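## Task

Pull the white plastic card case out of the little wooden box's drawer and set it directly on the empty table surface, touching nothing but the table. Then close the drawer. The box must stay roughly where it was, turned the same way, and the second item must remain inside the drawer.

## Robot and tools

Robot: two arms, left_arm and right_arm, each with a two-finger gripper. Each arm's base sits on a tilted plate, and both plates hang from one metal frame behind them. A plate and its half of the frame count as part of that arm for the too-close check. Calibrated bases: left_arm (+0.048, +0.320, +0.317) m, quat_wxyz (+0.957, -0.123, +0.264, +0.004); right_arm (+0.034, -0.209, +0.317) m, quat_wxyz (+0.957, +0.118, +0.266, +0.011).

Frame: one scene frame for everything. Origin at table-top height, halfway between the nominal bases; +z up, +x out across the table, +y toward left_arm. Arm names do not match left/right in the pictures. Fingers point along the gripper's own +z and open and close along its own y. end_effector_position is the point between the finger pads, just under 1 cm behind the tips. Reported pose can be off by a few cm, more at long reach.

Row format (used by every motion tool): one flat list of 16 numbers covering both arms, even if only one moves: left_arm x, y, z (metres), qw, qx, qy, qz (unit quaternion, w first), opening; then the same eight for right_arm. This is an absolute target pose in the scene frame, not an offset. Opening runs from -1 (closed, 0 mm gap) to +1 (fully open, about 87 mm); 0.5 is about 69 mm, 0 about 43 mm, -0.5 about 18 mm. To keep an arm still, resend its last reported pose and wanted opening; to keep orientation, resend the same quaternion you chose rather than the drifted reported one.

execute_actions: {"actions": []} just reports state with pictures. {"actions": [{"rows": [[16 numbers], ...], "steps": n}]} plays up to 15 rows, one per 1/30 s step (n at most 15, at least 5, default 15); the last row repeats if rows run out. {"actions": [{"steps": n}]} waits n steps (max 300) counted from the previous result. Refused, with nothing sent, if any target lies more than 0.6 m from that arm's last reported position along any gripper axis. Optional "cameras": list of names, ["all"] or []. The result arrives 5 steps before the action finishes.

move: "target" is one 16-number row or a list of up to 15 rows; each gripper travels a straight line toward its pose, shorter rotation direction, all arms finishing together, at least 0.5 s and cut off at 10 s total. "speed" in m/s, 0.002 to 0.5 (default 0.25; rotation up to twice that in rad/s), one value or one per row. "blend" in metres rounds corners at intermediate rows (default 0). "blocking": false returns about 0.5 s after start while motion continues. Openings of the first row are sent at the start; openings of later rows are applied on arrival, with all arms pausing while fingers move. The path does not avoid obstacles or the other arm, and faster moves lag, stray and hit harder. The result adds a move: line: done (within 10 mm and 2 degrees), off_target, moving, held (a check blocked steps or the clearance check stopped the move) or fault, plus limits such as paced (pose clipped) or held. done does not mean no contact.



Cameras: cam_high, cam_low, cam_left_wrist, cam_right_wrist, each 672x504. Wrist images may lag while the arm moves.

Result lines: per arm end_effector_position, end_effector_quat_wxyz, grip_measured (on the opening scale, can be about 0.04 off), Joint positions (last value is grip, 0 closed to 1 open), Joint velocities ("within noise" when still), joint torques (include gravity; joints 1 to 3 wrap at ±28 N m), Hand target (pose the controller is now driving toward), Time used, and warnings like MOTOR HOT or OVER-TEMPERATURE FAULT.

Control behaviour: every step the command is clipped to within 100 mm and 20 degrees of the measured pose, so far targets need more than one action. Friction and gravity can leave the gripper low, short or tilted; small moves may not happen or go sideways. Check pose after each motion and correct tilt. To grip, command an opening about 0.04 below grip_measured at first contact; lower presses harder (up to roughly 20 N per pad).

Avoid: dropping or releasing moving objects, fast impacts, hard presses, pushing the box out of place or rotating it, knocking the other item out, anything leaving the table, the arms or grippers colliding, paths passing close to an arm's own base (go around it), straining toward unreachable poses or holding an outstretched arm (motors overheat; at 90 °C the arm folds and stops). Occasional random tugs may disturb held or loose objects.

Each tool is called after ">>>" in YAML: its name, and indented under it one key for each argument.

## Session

>>> execute_actions:
  actions: []
  cameras: ["all"]

>>> zoom_image:
  camera: "cam_high"
  region: [240, 260, 410, 380]

>>> zoom_image:
  camera: "cam_low"
  region: [200, 220, 560, 400]

Scene clock: 0.00 s of 6000.00 s.
left_arm: end_effector_position=(+0.3330, +0.1521, +0.2144) grip_measured=+1.000 end_effector_quat_wxyz=(+0.166, +0.205, +0.963, +0.049) | right_arm: end_effector_position=(+0.4711, -0.3406, +0.1768) grip_measured=+1.000 end_effector_quat_wxyz=(+0.220, -0.321, +0.921, -0.013)
Joint positions: left_arm=[-0.84 1.741 0.813 -0.119 -0.801 -0.148 1] | right_arm=[-0.308 1.585 1.037 -0.062 -0.175 -0.956 1]
Joint velocities: within noise
Joint torques (N m): no reading
Motor temperatures (°C): left_arm=[25 31 30 26 24 27 23] | right_arm=[25 28 26 27 27 28 27]
Heat: left arm: 31 °C; right arm: 28 °C.
Hand target: left_arm +0.3349, +0.1523, +0.2153; +0.167, +0.202, +0.964, +0.049 | right_arm +0.4784, -0.3429, +0.1841; +0.231, -0.321, +0.918, -0.020
camera_calibration:
cam_left_wrist: T_world_to_cam=[[-0.375787, -0.909914, -0.175615, 0.299192], [-0.827287, 0.243999, 0.506025, 0.154576], [-0.417589, 0.335441, -0.844451, 0.410032], [0, 0, 0, 1]] pos_world=[0.411537, 0.096981, 0.320575]
cam_right_wrist: T_world_to_cam=[[0.600298, -0.780976, 0.172392, -0.581058], [-0.754955, -0.48219, 0.44445, 0.132574], [-0.263979, -0.39695, -0.87906, 0.281013], [0, 0, 0, 1]] pos_world=[0.523077, -0.278318, 0.288274]

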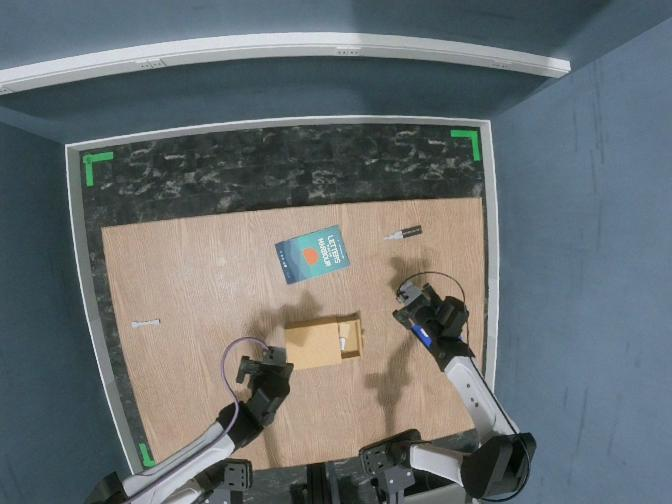

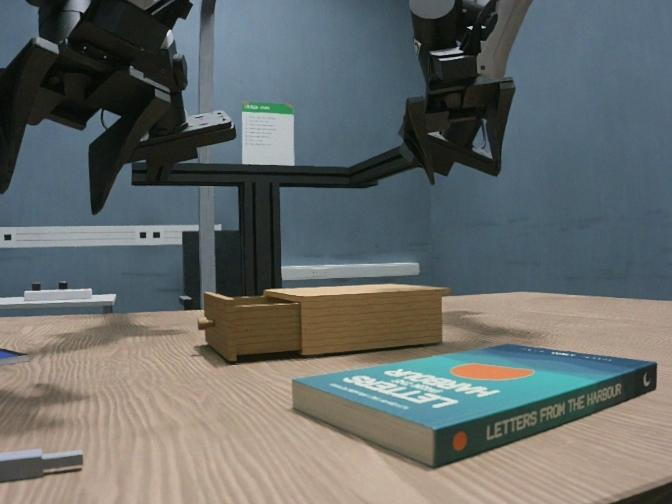

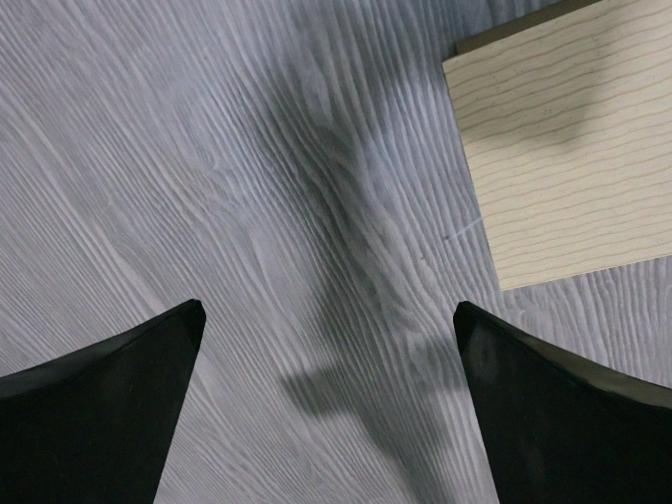

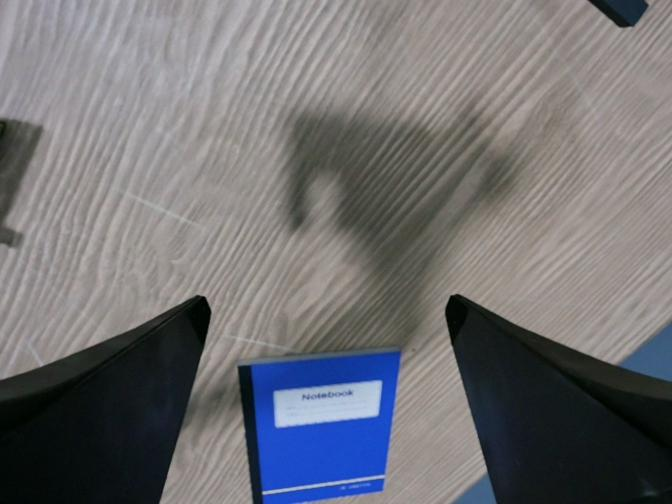

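Scaled by 2.965 from the camera's 672x504 image, which has a finer 960x720 frame.

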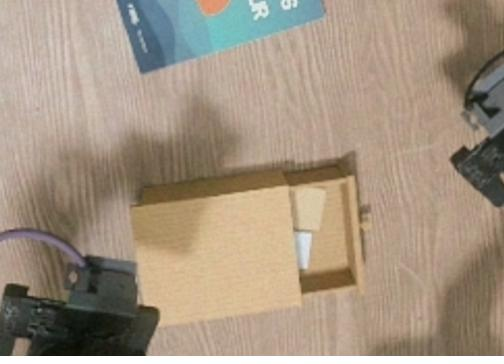

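Scaled by 1.400 from the camera's 672x504 image, which has a finer 960x720 frame.

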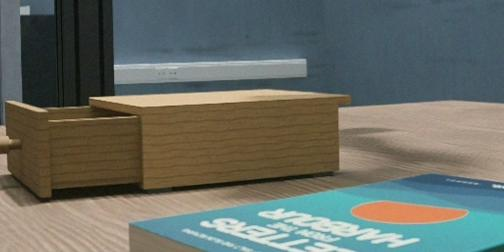

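>>> move:
  target: [0.31, 0.13, 0.10, 0.0944, 0.685, 0.717, -0.090, 1, 0.315, -0.20, 0.135, -0.0756, 0.687, 0.719, 0.072, 1]
  speed: 0.5

>>> zoom_image:
  camera: "cam_right_wrist"
  region: [140, 100, 540, 400]

Scene clock: 6.37 s of 6000.00 s.
left_arm: end_effector_position=(+0.3119, +0.1289, +0.1051) grip_measured=+1.000 end_effector_quat_wxyz=(+0.101, +0.684, +0.718, -0.083) | right_arm: end_effector_position=(+0.3172, -0.2007, +0.1381) grip_measured=+1.000 end_effector_quat_wxyz=(-0.071, +0.681, +0.725, +0.071)
Joint positions: left_arm=[-0.655 2.091 0.826 0.171 -0.307 1.025 1] | right_arm=[-0.224 1.593 0.645 -0.096 -0.079 1.274 1]
Joint velocities: within noise
Joint torques (N m): left_arm=[-3.75 -6.32 2.84 0.73 0.34 0.23] | right_arm=[0.29 -4.81 1.88 0.19 -0.17 -0.05]
Motor temperatures (°C): left_arm=[26 32 31 26 24 27 23] | right_arm=[25 28 26 27 27 28 27]
Heat: left arm: 32 °C; right arm: 28 °C.
Hand target: left_arm +0.3100, +0.1300, +0.1002; +0.095, +0.685, +0.717, -0.090 | right_arm +0.3149, -0.2000, +0.1351; -0.076, +0.687, +0.719, +0.072
Off the commanded pose: left_arm 0.006 m, 1 deg | right_arm 0.004 m, 1 deg.
Kept back: nothing.
move: done
camera_calibration:
cam_left_wrist: T_world_to_cam=[[-0.998107, -0.0523107, -0.0323492, 0.31948], [-0.0614674, 0.829969, 0.554412, -0.121416], [-0.00215288, 0.555351, -0.831613, 0.157413], [0, 0, 0, 1]] pos_world=[0.311751, 0.0300641, 0.208556]
cam_right_wrist: T_world_to_cam=[[-0.996562, -0.0821049, -0.0111164, 0.299413], [-0.0485164, 0.469516, 0.88159, 0.00754098], [-0.0671635, 0.879098, -0.471885, 0.399392], [0, 0, 0, 1]] pos_world=[0.325574, -0.330062, 0.185147]

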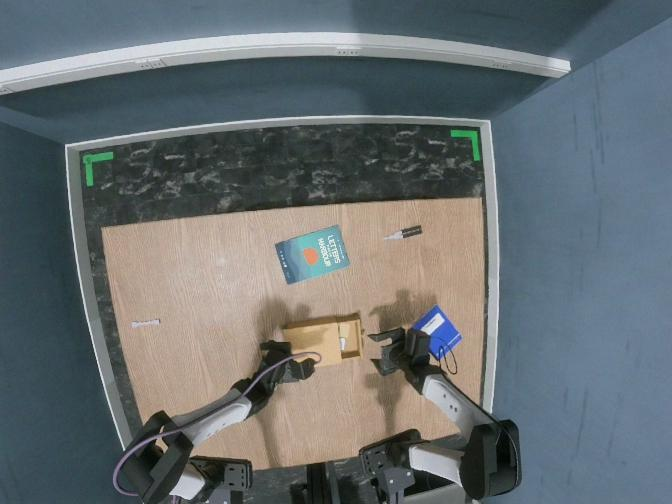

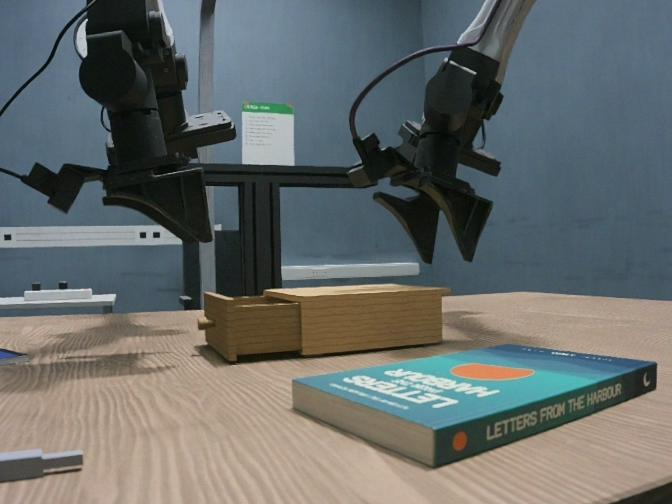

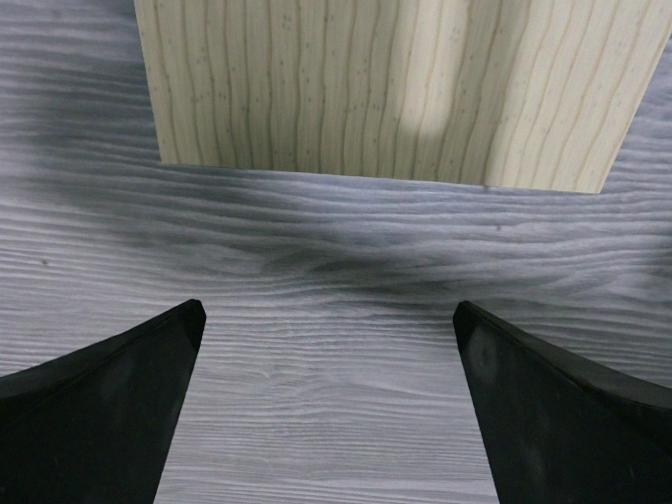

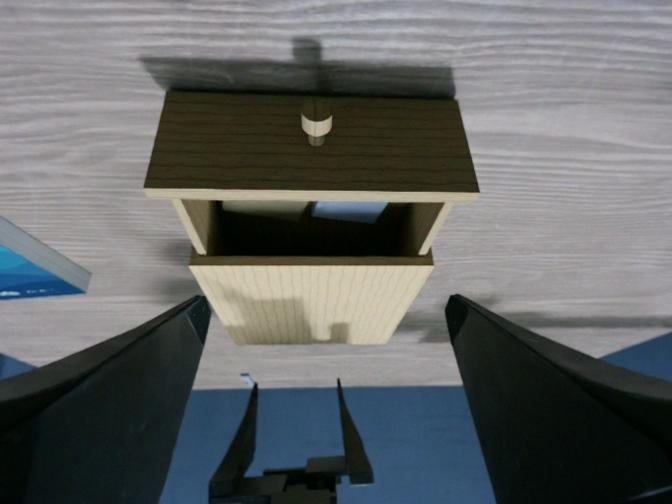

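Scaled by 1.260 from the camera's 672x504 image, which has a finer 960x720 frame.

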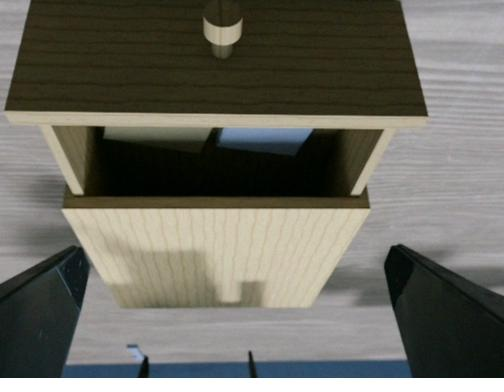

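>>> move:
  target:
    - [0.301, 0.125, 0.10, 0.0923, 0.701, 0.701, -0.0923, 1, 0.307, -0.139, 0.115, 0.07, -0.0435, 0.996, 0.003, -0.35]
    - [0.301, 0.110, 0.064, 0.0923, 0.701, 0.701, -0.0923, 1, 0.309, -0.139, 0.047, 0.07, -0.0435, 0.996, 0.003, -0.35]
  speed: [0.5, 0.2]
  blend: 0.01

>>> zoom_image:
  camera: "cam_high"
  region: [240, 280, 410, 380]

Scene clock: 14.20 s of 6000.00 s.
left_arm: end_effector_position=(+0.3000, +0.1104, +0.0689) grip_measured=+1.000 end_effector_quat_wxyz=(+0.091, +0.703, +0.700, -0.087) | right_arm: end_effector_position=(+0.3089, -0.1389, +0.0521) grip_measured=-0.350 end_effector_quat_wxyz=(+0.069, -0.042, +0.997, +0.000)
Joint positions: left_arm=[-0.659 2.269 0.909 0.236 -0.302 1.063 1] | right_arm=[0.209 2.067 0.736 0.4 0.35 0.012 0.325]
Joint velocities: within noise
Joint torques (N m): left_arm=[-4.22 -6.72 2.14 0.88 0.36 0.23] | right_arm=[2.82 -4.97 1.33 0.61 -0.11 -0.24]
Motor temperatures (°C): left_arm=[26 34 31 26 24 27 23] | right_arm=[25 29 26 27 27 28 27]
Heat: left arm: 34 °C; right arm: 29 °C.
Hand target: left_arm +0.3010, +0.1101, +0.0641; +0.092, +0.701, +0.701, -0.092 | right_arm +0.3088, -0.1391, +0.0471; +0.070, -0.044, +0.997, +0.003
Off the commanded pose: left_arm 0.005 m, 1 deg | right_arm 0.005 m, 0 deg.
Kept back: nothing.
move: done
camera_calibration:
cam_left_wrist: T_world_to_cam=[[-0.999818, 0.00353365, -0.018739, 0.298872], [-0.00761323, 0.826998, 0.562153, -0.103082], [0.0174836, 0.562193, -0.826821, 0.130579], [0, 0, 0, 1]] pos_world=[0.29575, 0.0107821, 0.171514]
cam_right_wrist: T_world_to_cam=[[0.104647, -0.994481, 0.0074544, -0.172613], [-0.734727, -0.0722577, 0.674504, 0.201524], [-0.670243, -0.0760617, -0.738234, 0.371401], [0, 0, 0, 1]] pos_world=[0.415058, -0.12885, 0.139539]

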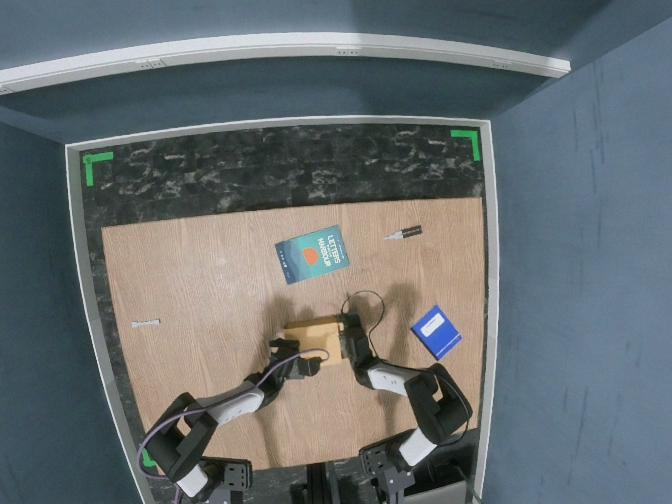

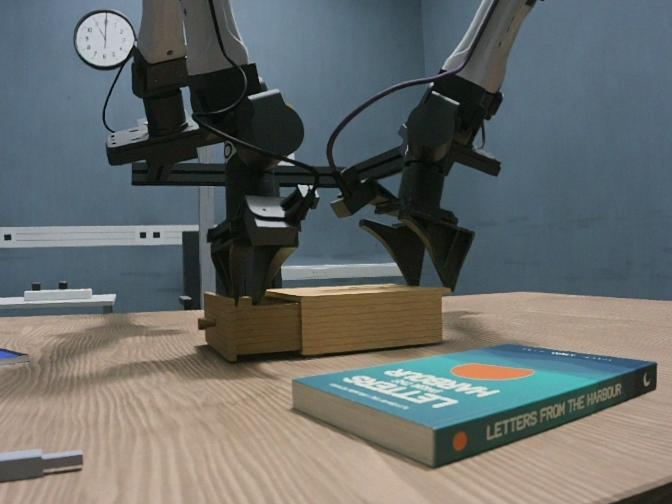

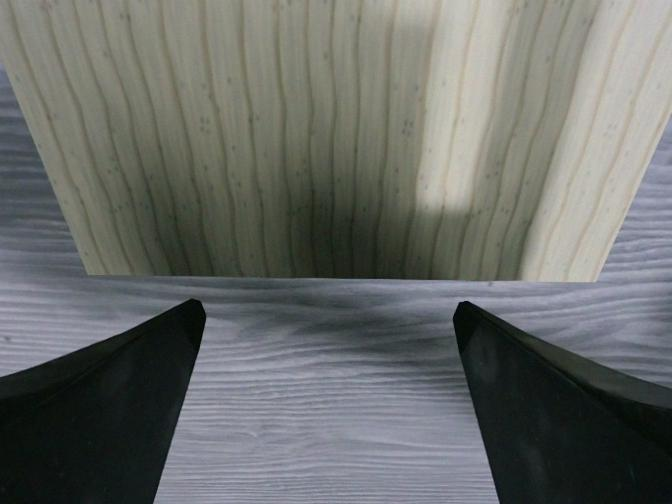

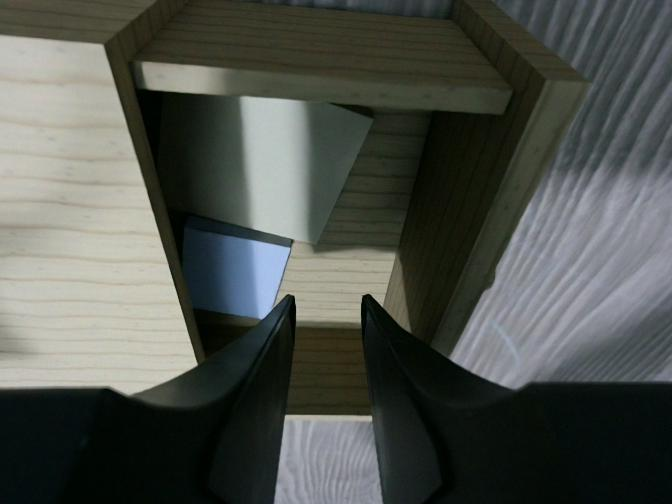

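Scaled by 2.965 from the camera's 672x504 image, which has a finer 960x720 frame.

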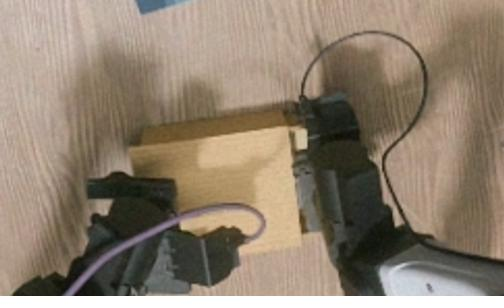

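>>> zoom_image:
  camera: "cam_right_wrist"
  region: [120, 60, 440, 340]

Scaled by 1.575 from the camera's 672x504 image, which has a finer 960x720 frame.

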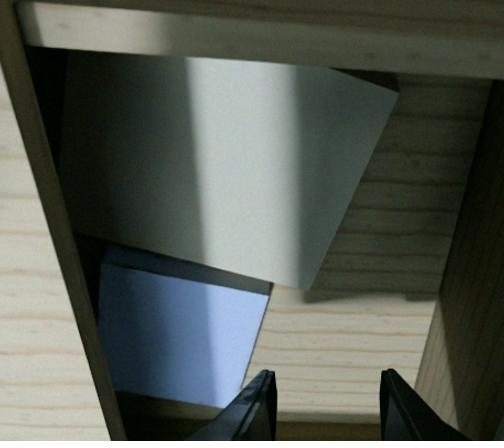

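>>> execute_actions:
  actions:
    - {"rows":[[0.301,0.110,0.064,0.0923,0.701,0.701,-0.0923,1,0.309,-0.139,0.047,0.07,-0.0435,0.996,0.003,-0.1],[0.301,0.110,0.064,0.0923,0.701,0.701,-0.0923,1,0.309,-0.139,0.047,0.07,-0.0435,0.996,0.003,-0.1],[0.301,0.110,0.064,0.0923,0.701,0.701,-0.0923,1,0.309,-0.140,0.047,0.07,-0.0435,0.996,0.003,-0.05],[0.301,0.110,0.064,0.0923,0.701,0.701,-0.0923,1,0.309,-0.141,0.047,0.07,-0.0435,0.996,0.003,0.0],[0.301,0.110,0.064,0.0923,0.701,0.701,-0.0923,1,0.309,-0.142,0.047,0.07,-0.0435,0.996,0.003,0.05],[0.301,0.110,0.064,0.0923,0.701,0.701,-0.0923,1,0.309,-0.143,0.047,0.07,-0.0435,0.996,0.003,0.1],[0.301,0.110,0.064,0.0923,0.701,0.701,-0.0923,1,0.309,-0.144,0.047,0.07,-0.0435,0.996,0.003,0.15],[0.301,0.110,0.064,0.0923,0.701,0.701,-0.0923,1,0.309,-0.145,0.047,0.07,-0.0435,0.996,0.003,0.2],[0.301,0.110,0.064,0.0923,0.701,0.701,-0.0923,1,0.309,-0.147,0.047,0.07,-0.0435,0.996,0.003,0.25],[0.301,0.110,0.064,0.0923,0.701,0.701,-0.0923,1,0.309,-0.148,0.047,0.07,-0.0435,0.996,0.003,0.3],[0.301,0.110,0.064,0.0923,0.701,0.701,-0.0923,1,0.309,-0.150,0.047,0.07,-0.0435,0.996,0.003,0.35],[0.301,0.110,0.064,0.0923,0.701,0.701,-0.0923,1,0.309,-0.151,0.047,0.07,-0.0435,0.996,0.003,0.4],[0.301,0.110,0.064,0.0923,0.701,0.701,-0.0923,1,0.309,-0.153,0.047,0.07,-0.0435,0.996,0.003,0.45],[0.301,0.110,0.064,0.0923,0.701,0.701,-0.0923,1,0.309,-0.154,0.047,0.07,-0.0435,0.996,0.003,0.5],[0.301,0.110,0.064,0.0923,0.701,0.701,-0.0923,1,0.309,-0.155,0.047,0.07,-0.0435,0.996,0.003,0.55]],"steps":15}
  cameras: []

>>> execute_actions:
  actions:
    - {"rows":[[0.301,0.110,0.064,0.0923,0.701,0.701,-0.0923,1,0.309,-0.157,0.047,0.07,-0.0435,0.996,0.003,0.6],[0.301,0.110,0.064,0.0923,0.701,0.701,-0.0923,1,0.309,-0.158,0.047,0.07,-0.0435,0.996,0.003,0.65],[0.301,0.110,0.064,0.0923,0.701,0.701,-0.0923,1,0.309,-0.159,0.047,0.07,-0.0435,0.996,0.003,0.7],[0.301,0.110,0.064,0.0923,0.701,0.701,-0.0923,1,0.309,-0.160,0.047,0.07,-0.0435,0.996,0.003,0.75],[0.301,0.110,0.064,0.0923,0.701,0.701,-0.0923,1,0.309,-0.162,0.047,0.07,-0.0435,0.996,0.003,0.8],[0.301,0.110,0.064,0.0923,0.701,0.701,-0.0923,1,0.309,-0.163,0.047,0.07,-0.0435,0.996,0.003,0.85],[0.301,0.110,0.064,0.0923,0.701,0.701,-0.0923,1,0.309,-0.164,0.047,0.07,-0.0435,0.996,0.003,0.9],[0.301,0.110,0.064,0.0923,0.701,0.701,-0.0923,1,0.309,-0.166,0.047,0.07,-0.0435,0.996,0.003,0.95],[0.301,0.110,0.064,0.0923,0.701,0.701,-0.0923,1,0.309,-0.167,0.047,0.07,-0.0435,0.996,0.003,1.0]],"steps":15}
  cameras: []

>>> wait:
  seconds: 0.3

>>> zoom_image:
  camera: "cam_high"
  region: [240, 280, 410, 380]

Scene clock: 16.50 s of 6000.00 s.
left_arm: end_effector_position=(+0.3002, +0.1103, +0.0689) grip_measured=+1.000 end_effector_quat_wxyz=(+0.091, +0.703, +0.700, -0.087) | right_arm: end_effector_position=(+0.3103, -0.1381, +0.0511) grip_measured=+0.272 end_effector_quat_wxyz=(+0.071, -0.042, +0.997, +0.010)
Joint positions: left_arm=[-0.659 2.269 0.909 0.237 -0.302 1.064 1] | right_arm=[0.199 2.067 0.736 0.407 0.324 0.004 0.636]
Joint velocities: left_arm=[within noise] | right_arm=[-0.115 0.012 -0.012 0.037 -0.051 0.022 0.587]
Joint torques (N m): left_arm=[-4.19 -6.74 2.19 0.88 0.35 0.22] | right_arm=[1.74 -5.93 0.06 0.65 0.07 -0.25]
Motor temperatures (°C): left_arm=[26 34 31 27 24 27 23] | right_arm=[25 29 26 27 27 28 27]
Heat: left arm: 34 °C; right arm: 29 °C.
Steps of this call (1-59: nothing new was sent; 60-69: this action's first 10). Readings (end_effector_position of left_arm | right_arm):
60: (+0.3002, +0.1103, +0.0689) | (+0.3094, -0.1387, +0.0521)
61: (+0.3002, +0.1103, +0.0689) | (+0.3094, -0.1387, +0.0521)
63: (+0.3002, +0.1103, +0.0689) | (+0.3095, -0.1389, +0.0520)
67: (+0.3002, +0.1103, +0.0689) | (+0.3099, -0.1376, +0.0515)
69: the state above
No camera images: "cameras" was empty.

Scene clock: 17.00 s of 6000.00 s.
left_arm: end_effector_position=(+0.3002, +0.1103, +0.0689) grip_measured=+1.000 end_effector_quat_wxyz=(+0.091, +0.703, +0.700, -0.087) | right_arm: end_effector_position=(+0.3085, -0.1560, +0.0456) grip_measured=+1.000 end_effector_quat_wxyz=(+0.070, -0.034, +0.997, +0.009)
Joint positions: left_arm=[-0.659 2.269 0.909 0.237 -0.302 1.064 1] | right_arm=[0.138 2.067 0.719 0.438 0.291 -0.03 1]
Joint velocities: left_arm=[within noise] | right_arm=[-0.081 -0.012 -0.032 0.007 -0.227 -0.095 0]
Joint torques (N m): left_arm=[-4.19 -6.71 2.19 0.88 0.34 0.22] | right_arm=[1.26 -7.83 -0.2 0.49 0.11 -0.46]
Motor temperatures (°C): left_arm=[26 35 31 27 24 27 23] | right_arm=[25 29 26 27 27 28 27]
Heat: left arm: 35 °C; right arm: 29 °C.
Off your previous action's commanded pose at its last step (step 5 of this call): left_arm 0.005 m, 1 deg | right_arm 0.009 m, 1 deg.
Steps of this call (1-5: your previous action's last 5; 6-15: this action's first 10). Readings (end_effector_position of left_arm | right_arm):
6: (+0.3002, +0.1103, +0.0689) | (+0.3104, -0.1477, +0.0483)
7: (+0.3002, +0.1103, +0.0689) | (+0.3106, -0.1490, +0.0479)
9: (+0.3002, +0.1103, +0.0689) | (+0.3104, -0.1510, +0.0473)
13: (+0.3002, +0.1103, +0.0689) | (+0.3095, -0.1545, +0.0462)
15: the state above
No camera images: "cameras" was empty.

Scene clock: 17.47 s of 6000.00 s.
left_arm: end_effector_position=(+0.3002, +0.1103, +0.0689) grip_measured=+1.000 end_effector_quat_wxyz=(+0.091, +0.703, +0.700, -0.087) | right_arm: end_effector_position=(+0.3081, -0.1561, +0.0453) grip_measured=+1.000 end_effector_quat_wxyz=(+0.069, -0.035, +0.997, +0.011)
Joint positions: left_arm=[-0.659 2.269 0.909 0.237 -0.302 1.064 1] | right_arm=[0.135 2.067 0.718 0.439 0.284 -0.034 1]
Joint velocities: within noise
Joint torques (N m): left_arm=[-4.18 -6.76 2.17 0.89 0.34 0.21] | right_arm=[1.21 -7.75 -0.28 0.47 0.01 -0.56]
Motor temperatures (°C): left_arm=[26 35 31 27 24 27 23] | right_arm=[25 29 26 27 27 28 27]
Heat: left arm: 35 °C; right arm: 29 °C.
Hand target: left_arm +0.3010, +0.1101, +0.0641; +0.092, +0.701, +0.701, -0.092 | right_arm +0.3089, -0.1669, +0.0468; +0.070, -0.043, +0.997, +0.003
Off the commanded pose: left_arm 0.005 m, 1 deg | right_arm 0.011 m, 1 deg.
Steps of this call (1-5: your previous action's last 5; 6-14: nothing new was sent). Readings (end_effector_position of left_arm | right_arm):
1: (+0.3002, +0.1103, +0.0689) | (+0.3081, -0.1561, +0.0454)
2: (+0.3002, +0.1103, +0.0689) | (+0.3079, -0.1560, +0.0454)
4: (+0.3002, +0.1103, +0.0689) | (+0.3080, -0.1560, +0.0453)
8: (+0.3002, +0.1103, +0.0689) | (+0.3080, -0.1560, +0.0453)
14: the state above
camera_calibration:
cam_left_wrist: T_world_to_cam=[[-0.999806, 0.00351982, -0.0193939, 0.299082], [-0.00798646, 0.827199, 0.561853, -0.1029], [0.0180202, 0.561899, -0.82701, 0.130519], [0, 0, 0, 1]] pos_world=[0.29585, 0.0107277, 0.171556]
cam_right_wrist: T_world_to_cam=[[0.0909789, -0.995721, -0.0161838, -0.184548], [-0.735215, -0.0781202, 0.673317, 0.203484], [-0.671701, -0.0493591, -0.739177, 0.369176], [0, 0, 0, 1]] pos_world=[0.414371, -0.14964, 0.132891]

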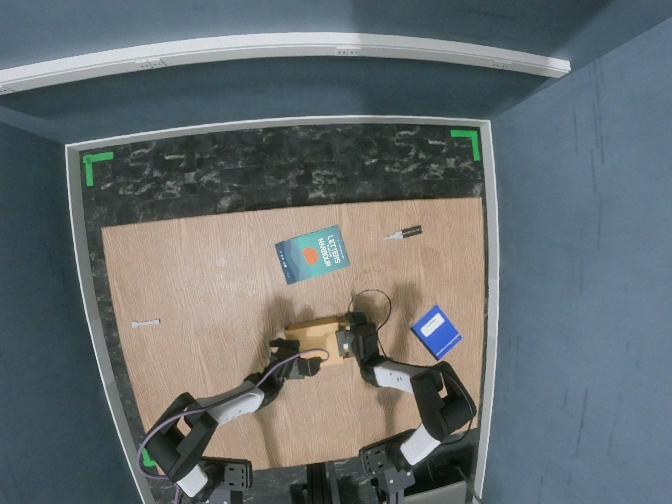

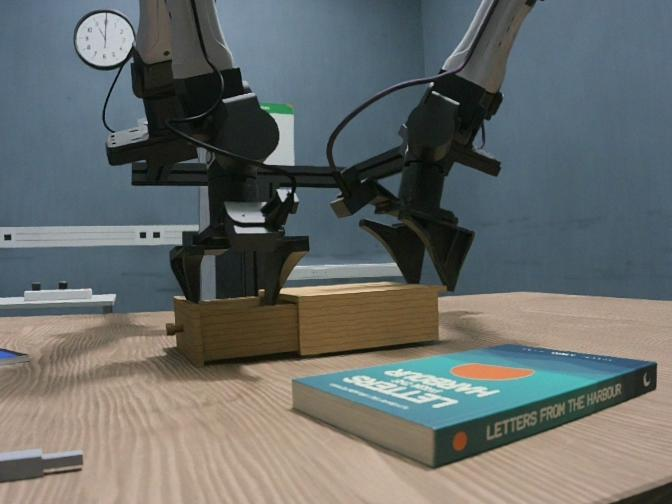

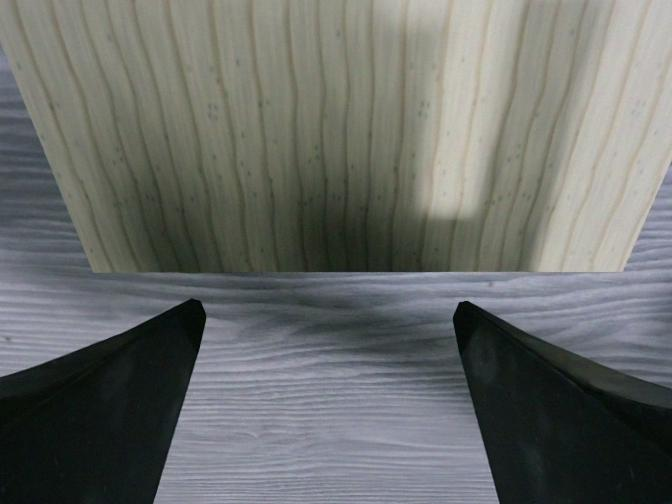

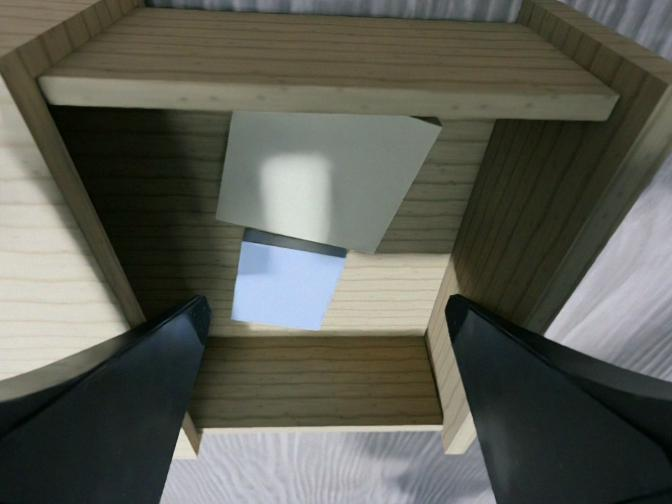

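Scaled by 2.965 from the camera's 672x504 image, which has a finer 960x720 frame.

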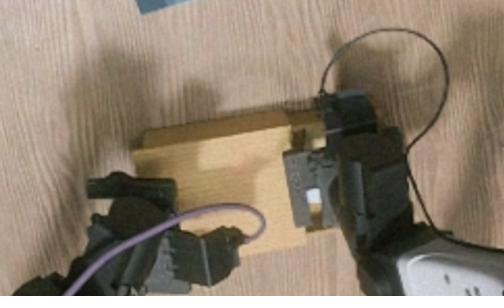

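>>> move:
  target:
    - [0.301,0.110,0.064,0.0923,0.701,0.701,-0.0923,1,0.298,-0.167,0.020,0.07,-0.0435,0.996,0.003,1.0]
    - [0.301,0.110,0.064,0.0923,0.701,0.701,-0.0923,1,0.297,-0.156,0.019,0.07,0.052,0.996,-0.004,0.3]
  speed: [0.1, 0.25]

>>> zoom_image:
  camera: "cam_right_wrist"
  region: [140, 160, 540, 460]

Scene clock: 21.43 s of 6000.00 s.
left_arm: end_effector_position=(+0.3001, +0.1102, +0.0689) grip_measured=+1.000 end_effector_quat_wxyz=(+0.091, +0.703, +0.700, -0.087) | right_arm: end_effector_position=(+0.2973, -0.1577, +0.0230) grip_measured=+0.300 end_effector_quat_wxyz=(+0.068, +0.044, +0.997, -0.006)
Joint positions: left_arm=[-0.659 2.269 0.909 0.237 -0.302 1.064 1] | right_arm=[0.115 2.171 0.727 0.534 0.317 0.105 0.65]
Joint velocities: within noise
Joint torques (N m): left_arm=[-4.19 -6.78 2.13 0.88 0.34 0.23] | right_arm=[3.14 -5.18 0.31 0.65 -0.05 0.06]
Motor temperatures (°C): left_arm=[26 36 31 27 24 27 23] | right_arm=[25 29 26 27 27 28 27]
Heat: left arm: 36 °C; right arm: 29 °C.
Hand target: left_arm +0.3009, +0.1101, +0.0641; +0.092, +0.701, +0.701, -0.092 | right_arm +0.2969, -0.1560, +0.0191; +0.070, +0.052, +0.996, -0.004
Off the commanded pose: left_arm 0.005 m, 1 deg | right_arm 0.004 m, 1 deg.
Kept back: nothing.
move: done; target 2's new opening was sent with right_arm's hand 0.012 m and 3 deg from that target
camera_calibration:
cam_left_wrist: T_world_to_cam=[[-0.999809, 0.00356183, -0.0192144, 0.299034], [-0.00784491, 0.827386, 0.561579, -0.102896], [0.017898, 0.561623, -0.8272, 0.130635], [0, 0, 0, 1]] pos_world=[0.295831, 0.010702, 0.171591]
cam_right_wrist: T_world_to_cam=[[-0.067438, -0.997695, 0.00747121, -0.139275], [-0.735086, 0.0547476, 0.67576, 0.231306], [-0.674612, 0.0400799, -0.737084, 0.360339], [0, 0, 0, 1]] pos_world=[0.403727, -0.16606, 0.110333]

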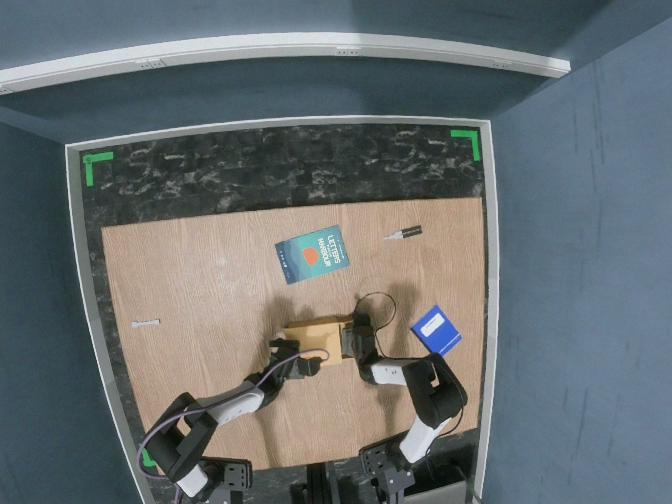

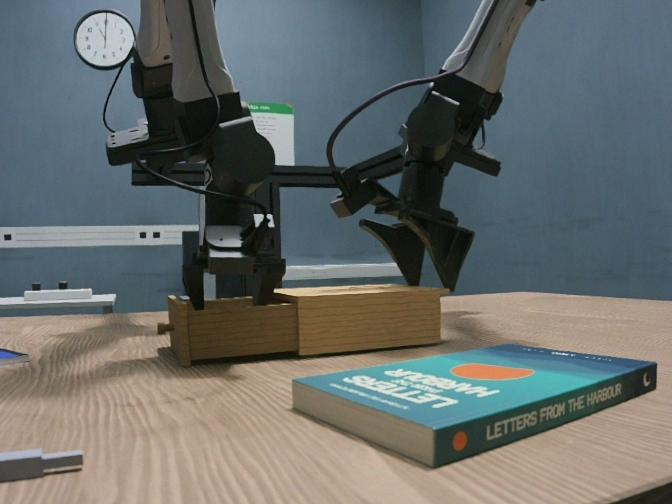

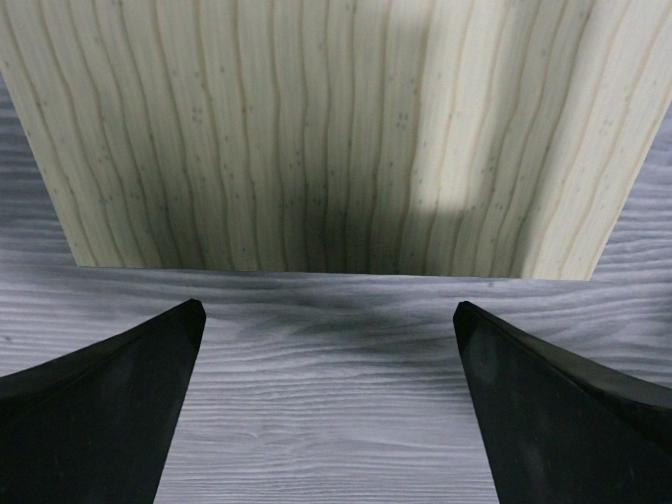

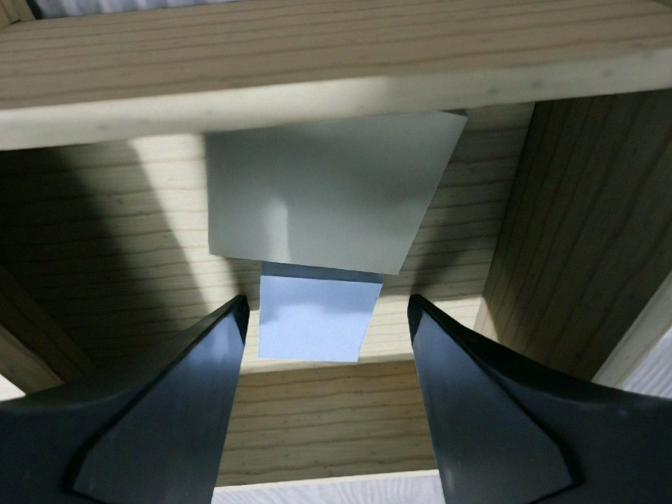

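Scaled by 1.260 from the camera's 672x504 image, which has a finer 960x720 frame.

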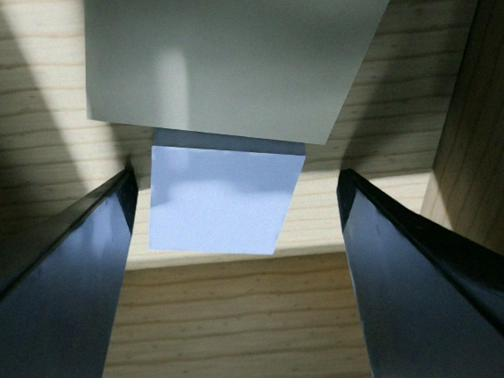

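>>> execute_actions:
  actions:
    - {"rows":[[0.301,0.110,0.064,0.0923,0.701,0.701,-0.0923,1,0.297,-0.156,0.019,0.07,0.052,0.996,-0.004,0.2],[0.301,0.110,0.064,0.0923,0.701,0.701,-0.0923,1,0.297,-0.156,0.019,0.07,0.052,0.996,-0.004,0.12],[0.301,0.110,0.064,0.0923,0.701,0.701,-0.0923,1,0.297,-0.156,0.019,0.07,0.052,0.996,-0.004,0.06],[0.301,0.110,0.064,0.0923,0.701,0.701,-0.0923,1,0.297,-0.156,0.019,0.07,0.052,0.996,-0.004,0.02],[0.301,0.110,0.064,0.0923,0.701,0.701,-0.0923,1,0.297,-0.156,0.019,0.07,0.052,0.996,-0.004,-0.02],[0.301,0.110,0.064,0.0923,0.701,0.701,-0.0923,1,0.297,-0.156,0.019,0.07,0.052,0.996,-0.004,-0.06],[0.301,0.110,0.064,0.0923,0.701,0.701,-0.0923,1,0.297,-0.156,0.019,0.07,0.052,0.996,-0.004,-0.1],[0.301,0.110,0.064,0.0923,0.701,0.701,-0.0923,1,0.297,-0.156,0.019,0.07,0.052,0.996,-0.004,-0.14],[0.301,0.110,0.064,0.0923,0.701,0.701,-0.0923,1,0.297,-0.156,0.019,0.07,0.052,0.996,-0.004,-0.18],[0.301,0.110,0.064,0.0923,0.701,0.701,-0.0923,1,0.297,-0.156,0.019,0.07,0.052,0.996,-0.004,-0.22],[0.301,0.110,0.064,0.0923,0.701,0.701,-0.0923,1,0.297,-0.156,0.019,0.07,0.052,0.996,-0.004,-0.26],[0.301,0.110,0.064,0.0923,0.701,0.701,-0.0923,1,0.297,-0.156,0.019,0.07,0.052,0.996,-0.004,-0.3],[0.301,0.110,0.064,0.0923,0.701,0.701,-0.0923,1,0.297,-0.156,0.019,0.07,0.052,0.996,-0.004,-0.35]],"steps":15}
  cameras: []

>>> wait:
  seconds: 0.2
  cameras: ["cam_right_wrist"]

Scene clock: 22.23 s of 6000.00 s.
left_arm: end_effector_position=(+0.3002, +0.1102, +0.0689) grip_measured=+1.000 end_effector_quat_wxyz=(+0.091, +0.703, +0.700, -0.087) | right_arm: end_effector_position=(+0.2977, -0.1572, +0.0230) grip_measured=-0.050 end_effector_quat_wxyz=(+0.069, +0.046, +0.997, -0.005)
Joint positions: left_arm=[-0.659 2.269 0.909 0.237 -0.302 1.064 1] | right_arm=[0.115 2.171 0.727 0.536 0.315 0.11 0.475]
Joint velocities: within noise
Joint torques (N m): left_arm=[-4.18 -6.75 2.13 0.89 0.35 0.22] | right_arm=[3 -5.08 0.32 0.61 -0.01 -0.08]
Motor temperatures (°C): left_arm=[26 36 31 27 24 27 23] | right_arm=[25 29 26 27 27 28 27]
Heat: left arm: 36 °C; right arm: 29 °C.
Steps of this call (1-14: nothing new was sent; 15-24: this action's first 10). Readings (end_effector_position of left_arm | right_arm):
15: (+0.3002, +0.1102, +0.0689) | (+0.2973, -0.1575, +0.0230)
16: (+0.3002, +0.1102, +0.0689) | (+0.2973, -0.1573, +0.0230)
18: (+0.3002, +0.1102, +0.0689) | (+0.2976, -0.1572, +0.0230)
22: (+0.3002, +0.1102, +0.0689) | (+0.2977, -0.1572, +0.0230)
24: the state above
No camera images: "cameras" was empty.

Scene clock: 22.60 s of 6000.00 s.
left_arm: end_effector_position=(+0.3002, +0.1102, +0.0689) grip_measured=+1.000 end_effector_quat_wxyz=(+0.091, +0.703, +0.700, -0.087) | right_arm: end_effector_position=(+0.2977, -0.1572, +0.0230) grip_measured=-0.050 end_effector_quat_wxyz=(+0.069, +0.047, +0.997, -0.005)
Joint positions: left_arm=[-0.659 2.269 0.909 0.237 -0.302 1.064 1] | right_arm=[0.115 2.171 0.727 0.536 0.315 0.11 0.475]
Joint velocities: within noise
Joint torques (N m): left_arm=[-4.21 -6.79 2.19 0.87 0.34 0.23] | right_arm=[3.02 -5.04 0.5 0.6 0.01 -0.03]
Motor temperatures (°C): left_arm=[26 36 31 27 24 27 23] | right_arm=[25 29 26 27 27 28 27]
Heat: left arm: 36 °C; right arm: 29 °C.
Hand target: left_arm +0.3010, +0.1101, +0.0641; +0.092, +0.701, +0.701, -0.092 | right_arm +0.2969, -0.1560, +0.0191; +0.070, +0.052, +0.996, -0.004
Off the commanded pose: left_arm 0.005 m, 1 deg | right_arm 0.004 m, 1 deg.
Steps of this call (1-5: your previous action's last 5; 6-11: nothing new was sent). Readings (end_effector_position of left_arm | right_arm):
1: (+0.3002, +0.1102, +0.0689) | (+0.2977, -0.1572, +0.0230)
2: (+0.3002, +0.1102, +0.0689) | (+0.2977, -0.1572, +0.0230)
4: (+0.3002, +0.1102, +0.0689) | (+0.2977, -0.1572, +0.0230)
8: (+0.3002, +0.1102, +0.0689) | (+0.2977, -0.1572, +0.0230)
11: the state above
camera_calibration:
cam_right_wrist: T_world_to_cam=[[-0.0729063, -0.997328, 0.0046692, -0.136918], [-0.735803, 0.0569476, 0.674796, 0.232147], [-0.673259, 0.0457613, -0.737989, 0.361082], [0, 0, 0, 1]] pos_world=[0.403934, -0.166296, 0.110462]
Images, in order (width x height): cam_right_wrist 672x504.

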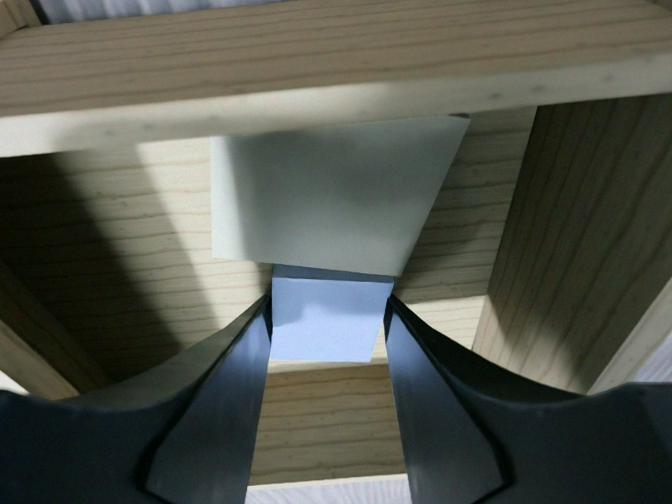

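>>> move:
  target:
    - [0.301,0.110,0.064,0.0923,0.701,0.701,-0.0923,1,0.300,-0.158,0.125,0.07,0.052,0.996,-0.004,-0.35]
    - [0.301,0.110,0.064,0.0923,0.701,0.701,-0.0923,1,0.400,-0.312,0.09,0.07,0.052,0.996,-0.004,-0.35]
    - [0.301,0.110,0.064,0.0923,0.701,0.701,-0.0923,1,0.402,-0.312,0.03,0.07,0.052,0.996,-0.004,-0.35]
    - [0.301,0.110,0.064,0.0923,0.701,0.701,-0.0923,1,0.402,-0.312,0.010,0.07,0.052,0.996,-0.004,-0.35]
  speed: [0.25, 0.3, 0.2, 0.08]
  blend: [0.03, 0.03, 0.005, 0]

>>> zoom_image:
  camera: "cam_low"
  region: [0, 220, 360, 490]

Scene clock: 25.70 s of 6000.00 s.
left_arm: end_effector_position=(+0.3002, +0.1102, +0.0689) grip_measured=+1.000 end_effector_quat_wxyz=(+0.091, +0.703, +0.700, -0.087) | right_arm: end_effector_position=(+0.4000, -0.3098, +0.0161) grip_measured=-0.050 end_effector_quat_wxyz=(+0.065, +0.054, +0.996, -0.006)
Joint positions: left_arm=[-0.659 2.269 0.909 0.237 -0.302 1.064 1] | right_arm=[-0.281 2.122 1.174 0.093 0.065 -0.185 0.475]
Joint velocities: within noise
Joint torques (N m): left_arm=[-4.22 -6.72 2.17 0.89 0.36 0.23] | right_arm=[0.46 -7.17 4.03 0.64 -0.16 -0.28]
Motor temperatures (°C): left_arm=[26 37 31 27 24 26 23] | right_arm=[25 30 26 27 27 28 27]
Heat: left arm: 37 °C; right arm: 30 °C.
Hand target: left_arm +0.3010, +0.1101, +0.0641; +0.092, +0.701, +0.701, -0.092 | right_arm +0.4018, -0.3120, +0.0102; +0.070, +0.052, +0.996, -0.004
Off the commanded pose: left_arm 0.005 m, 1 deg | right_arm 0.007 m, 1 deg.
Kept back: nothing.
move: done
camera_calibration:
cam_left_wrist: T_world_to_cam=[[-0.999804, 0.00337018, -0.0194943, 0.299149], [-0.00815746, 0.827485, 0.561429, -0.102767], [0.0180233, 0.561478, -0.827295, 0.130647], [0, 0, 0, 1]] pos_world=[0.295897, 0.0106741, 0.171612]
cam_right_wrist: T_world_to_cam=[[-0.0876991, -0.996126, 0.00647639, -0.275378], [-0.729931, 0.0686847, 0.680061, 0.321977], [-0.677871, 0.0549134, -0.733127, 0.436478], [0, 0, 0, 1]] pos_world=[0.506746, -0.320394, 0.102813]

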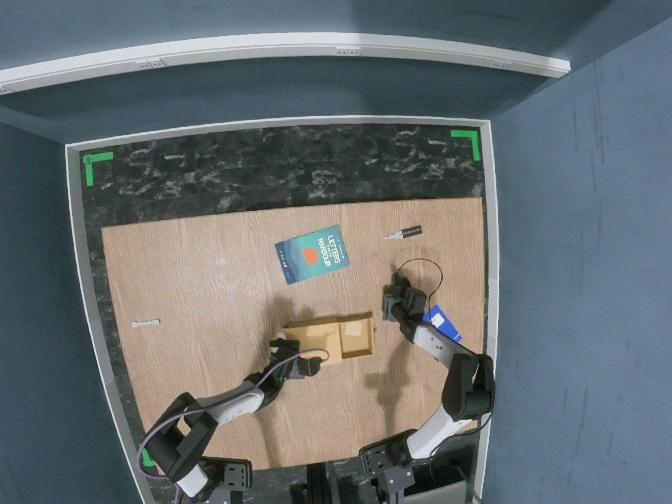

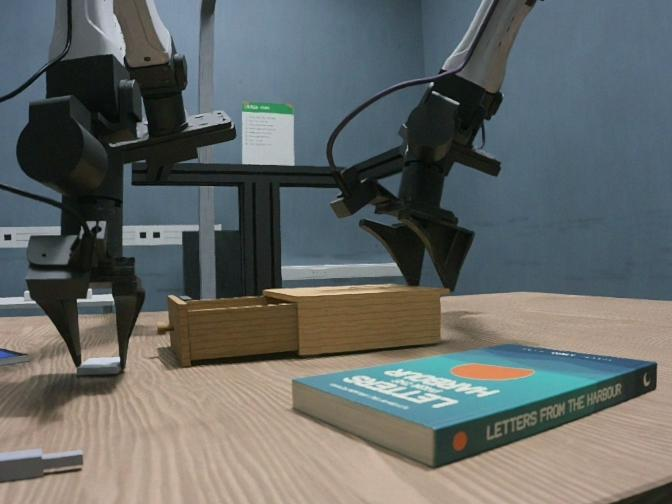

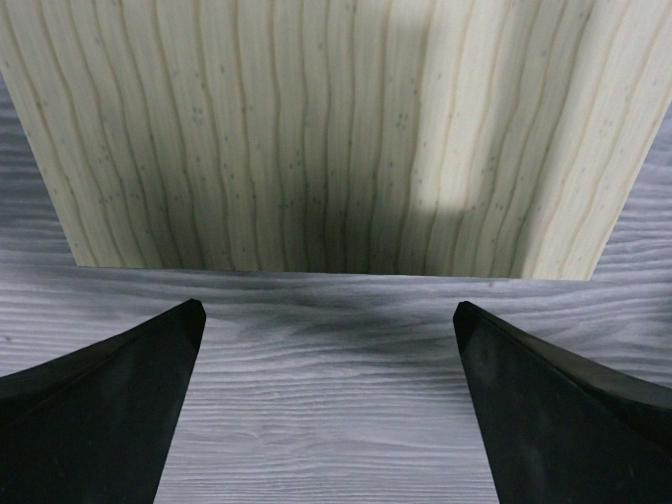

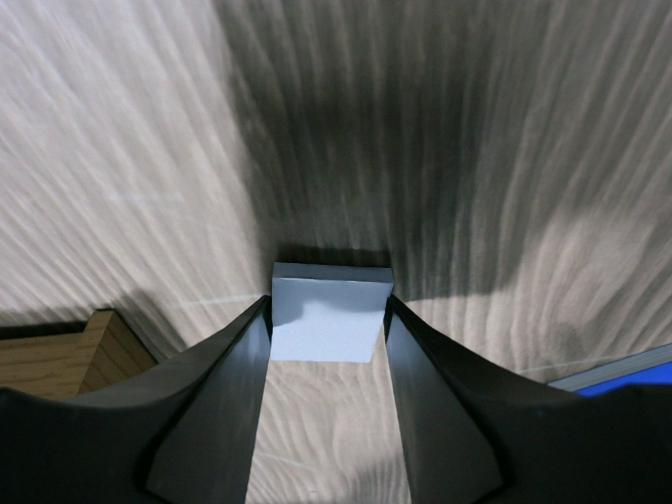

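Scaled by 1.400 from the camera's 672x504 image, which has a finer 960x720 frame.

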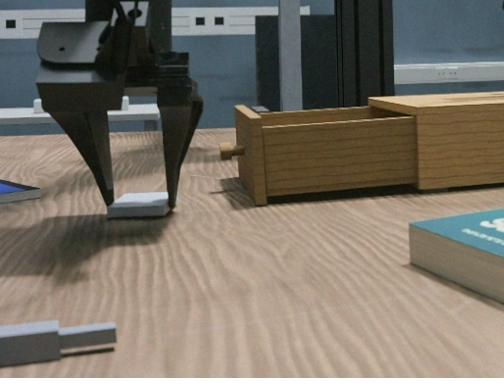

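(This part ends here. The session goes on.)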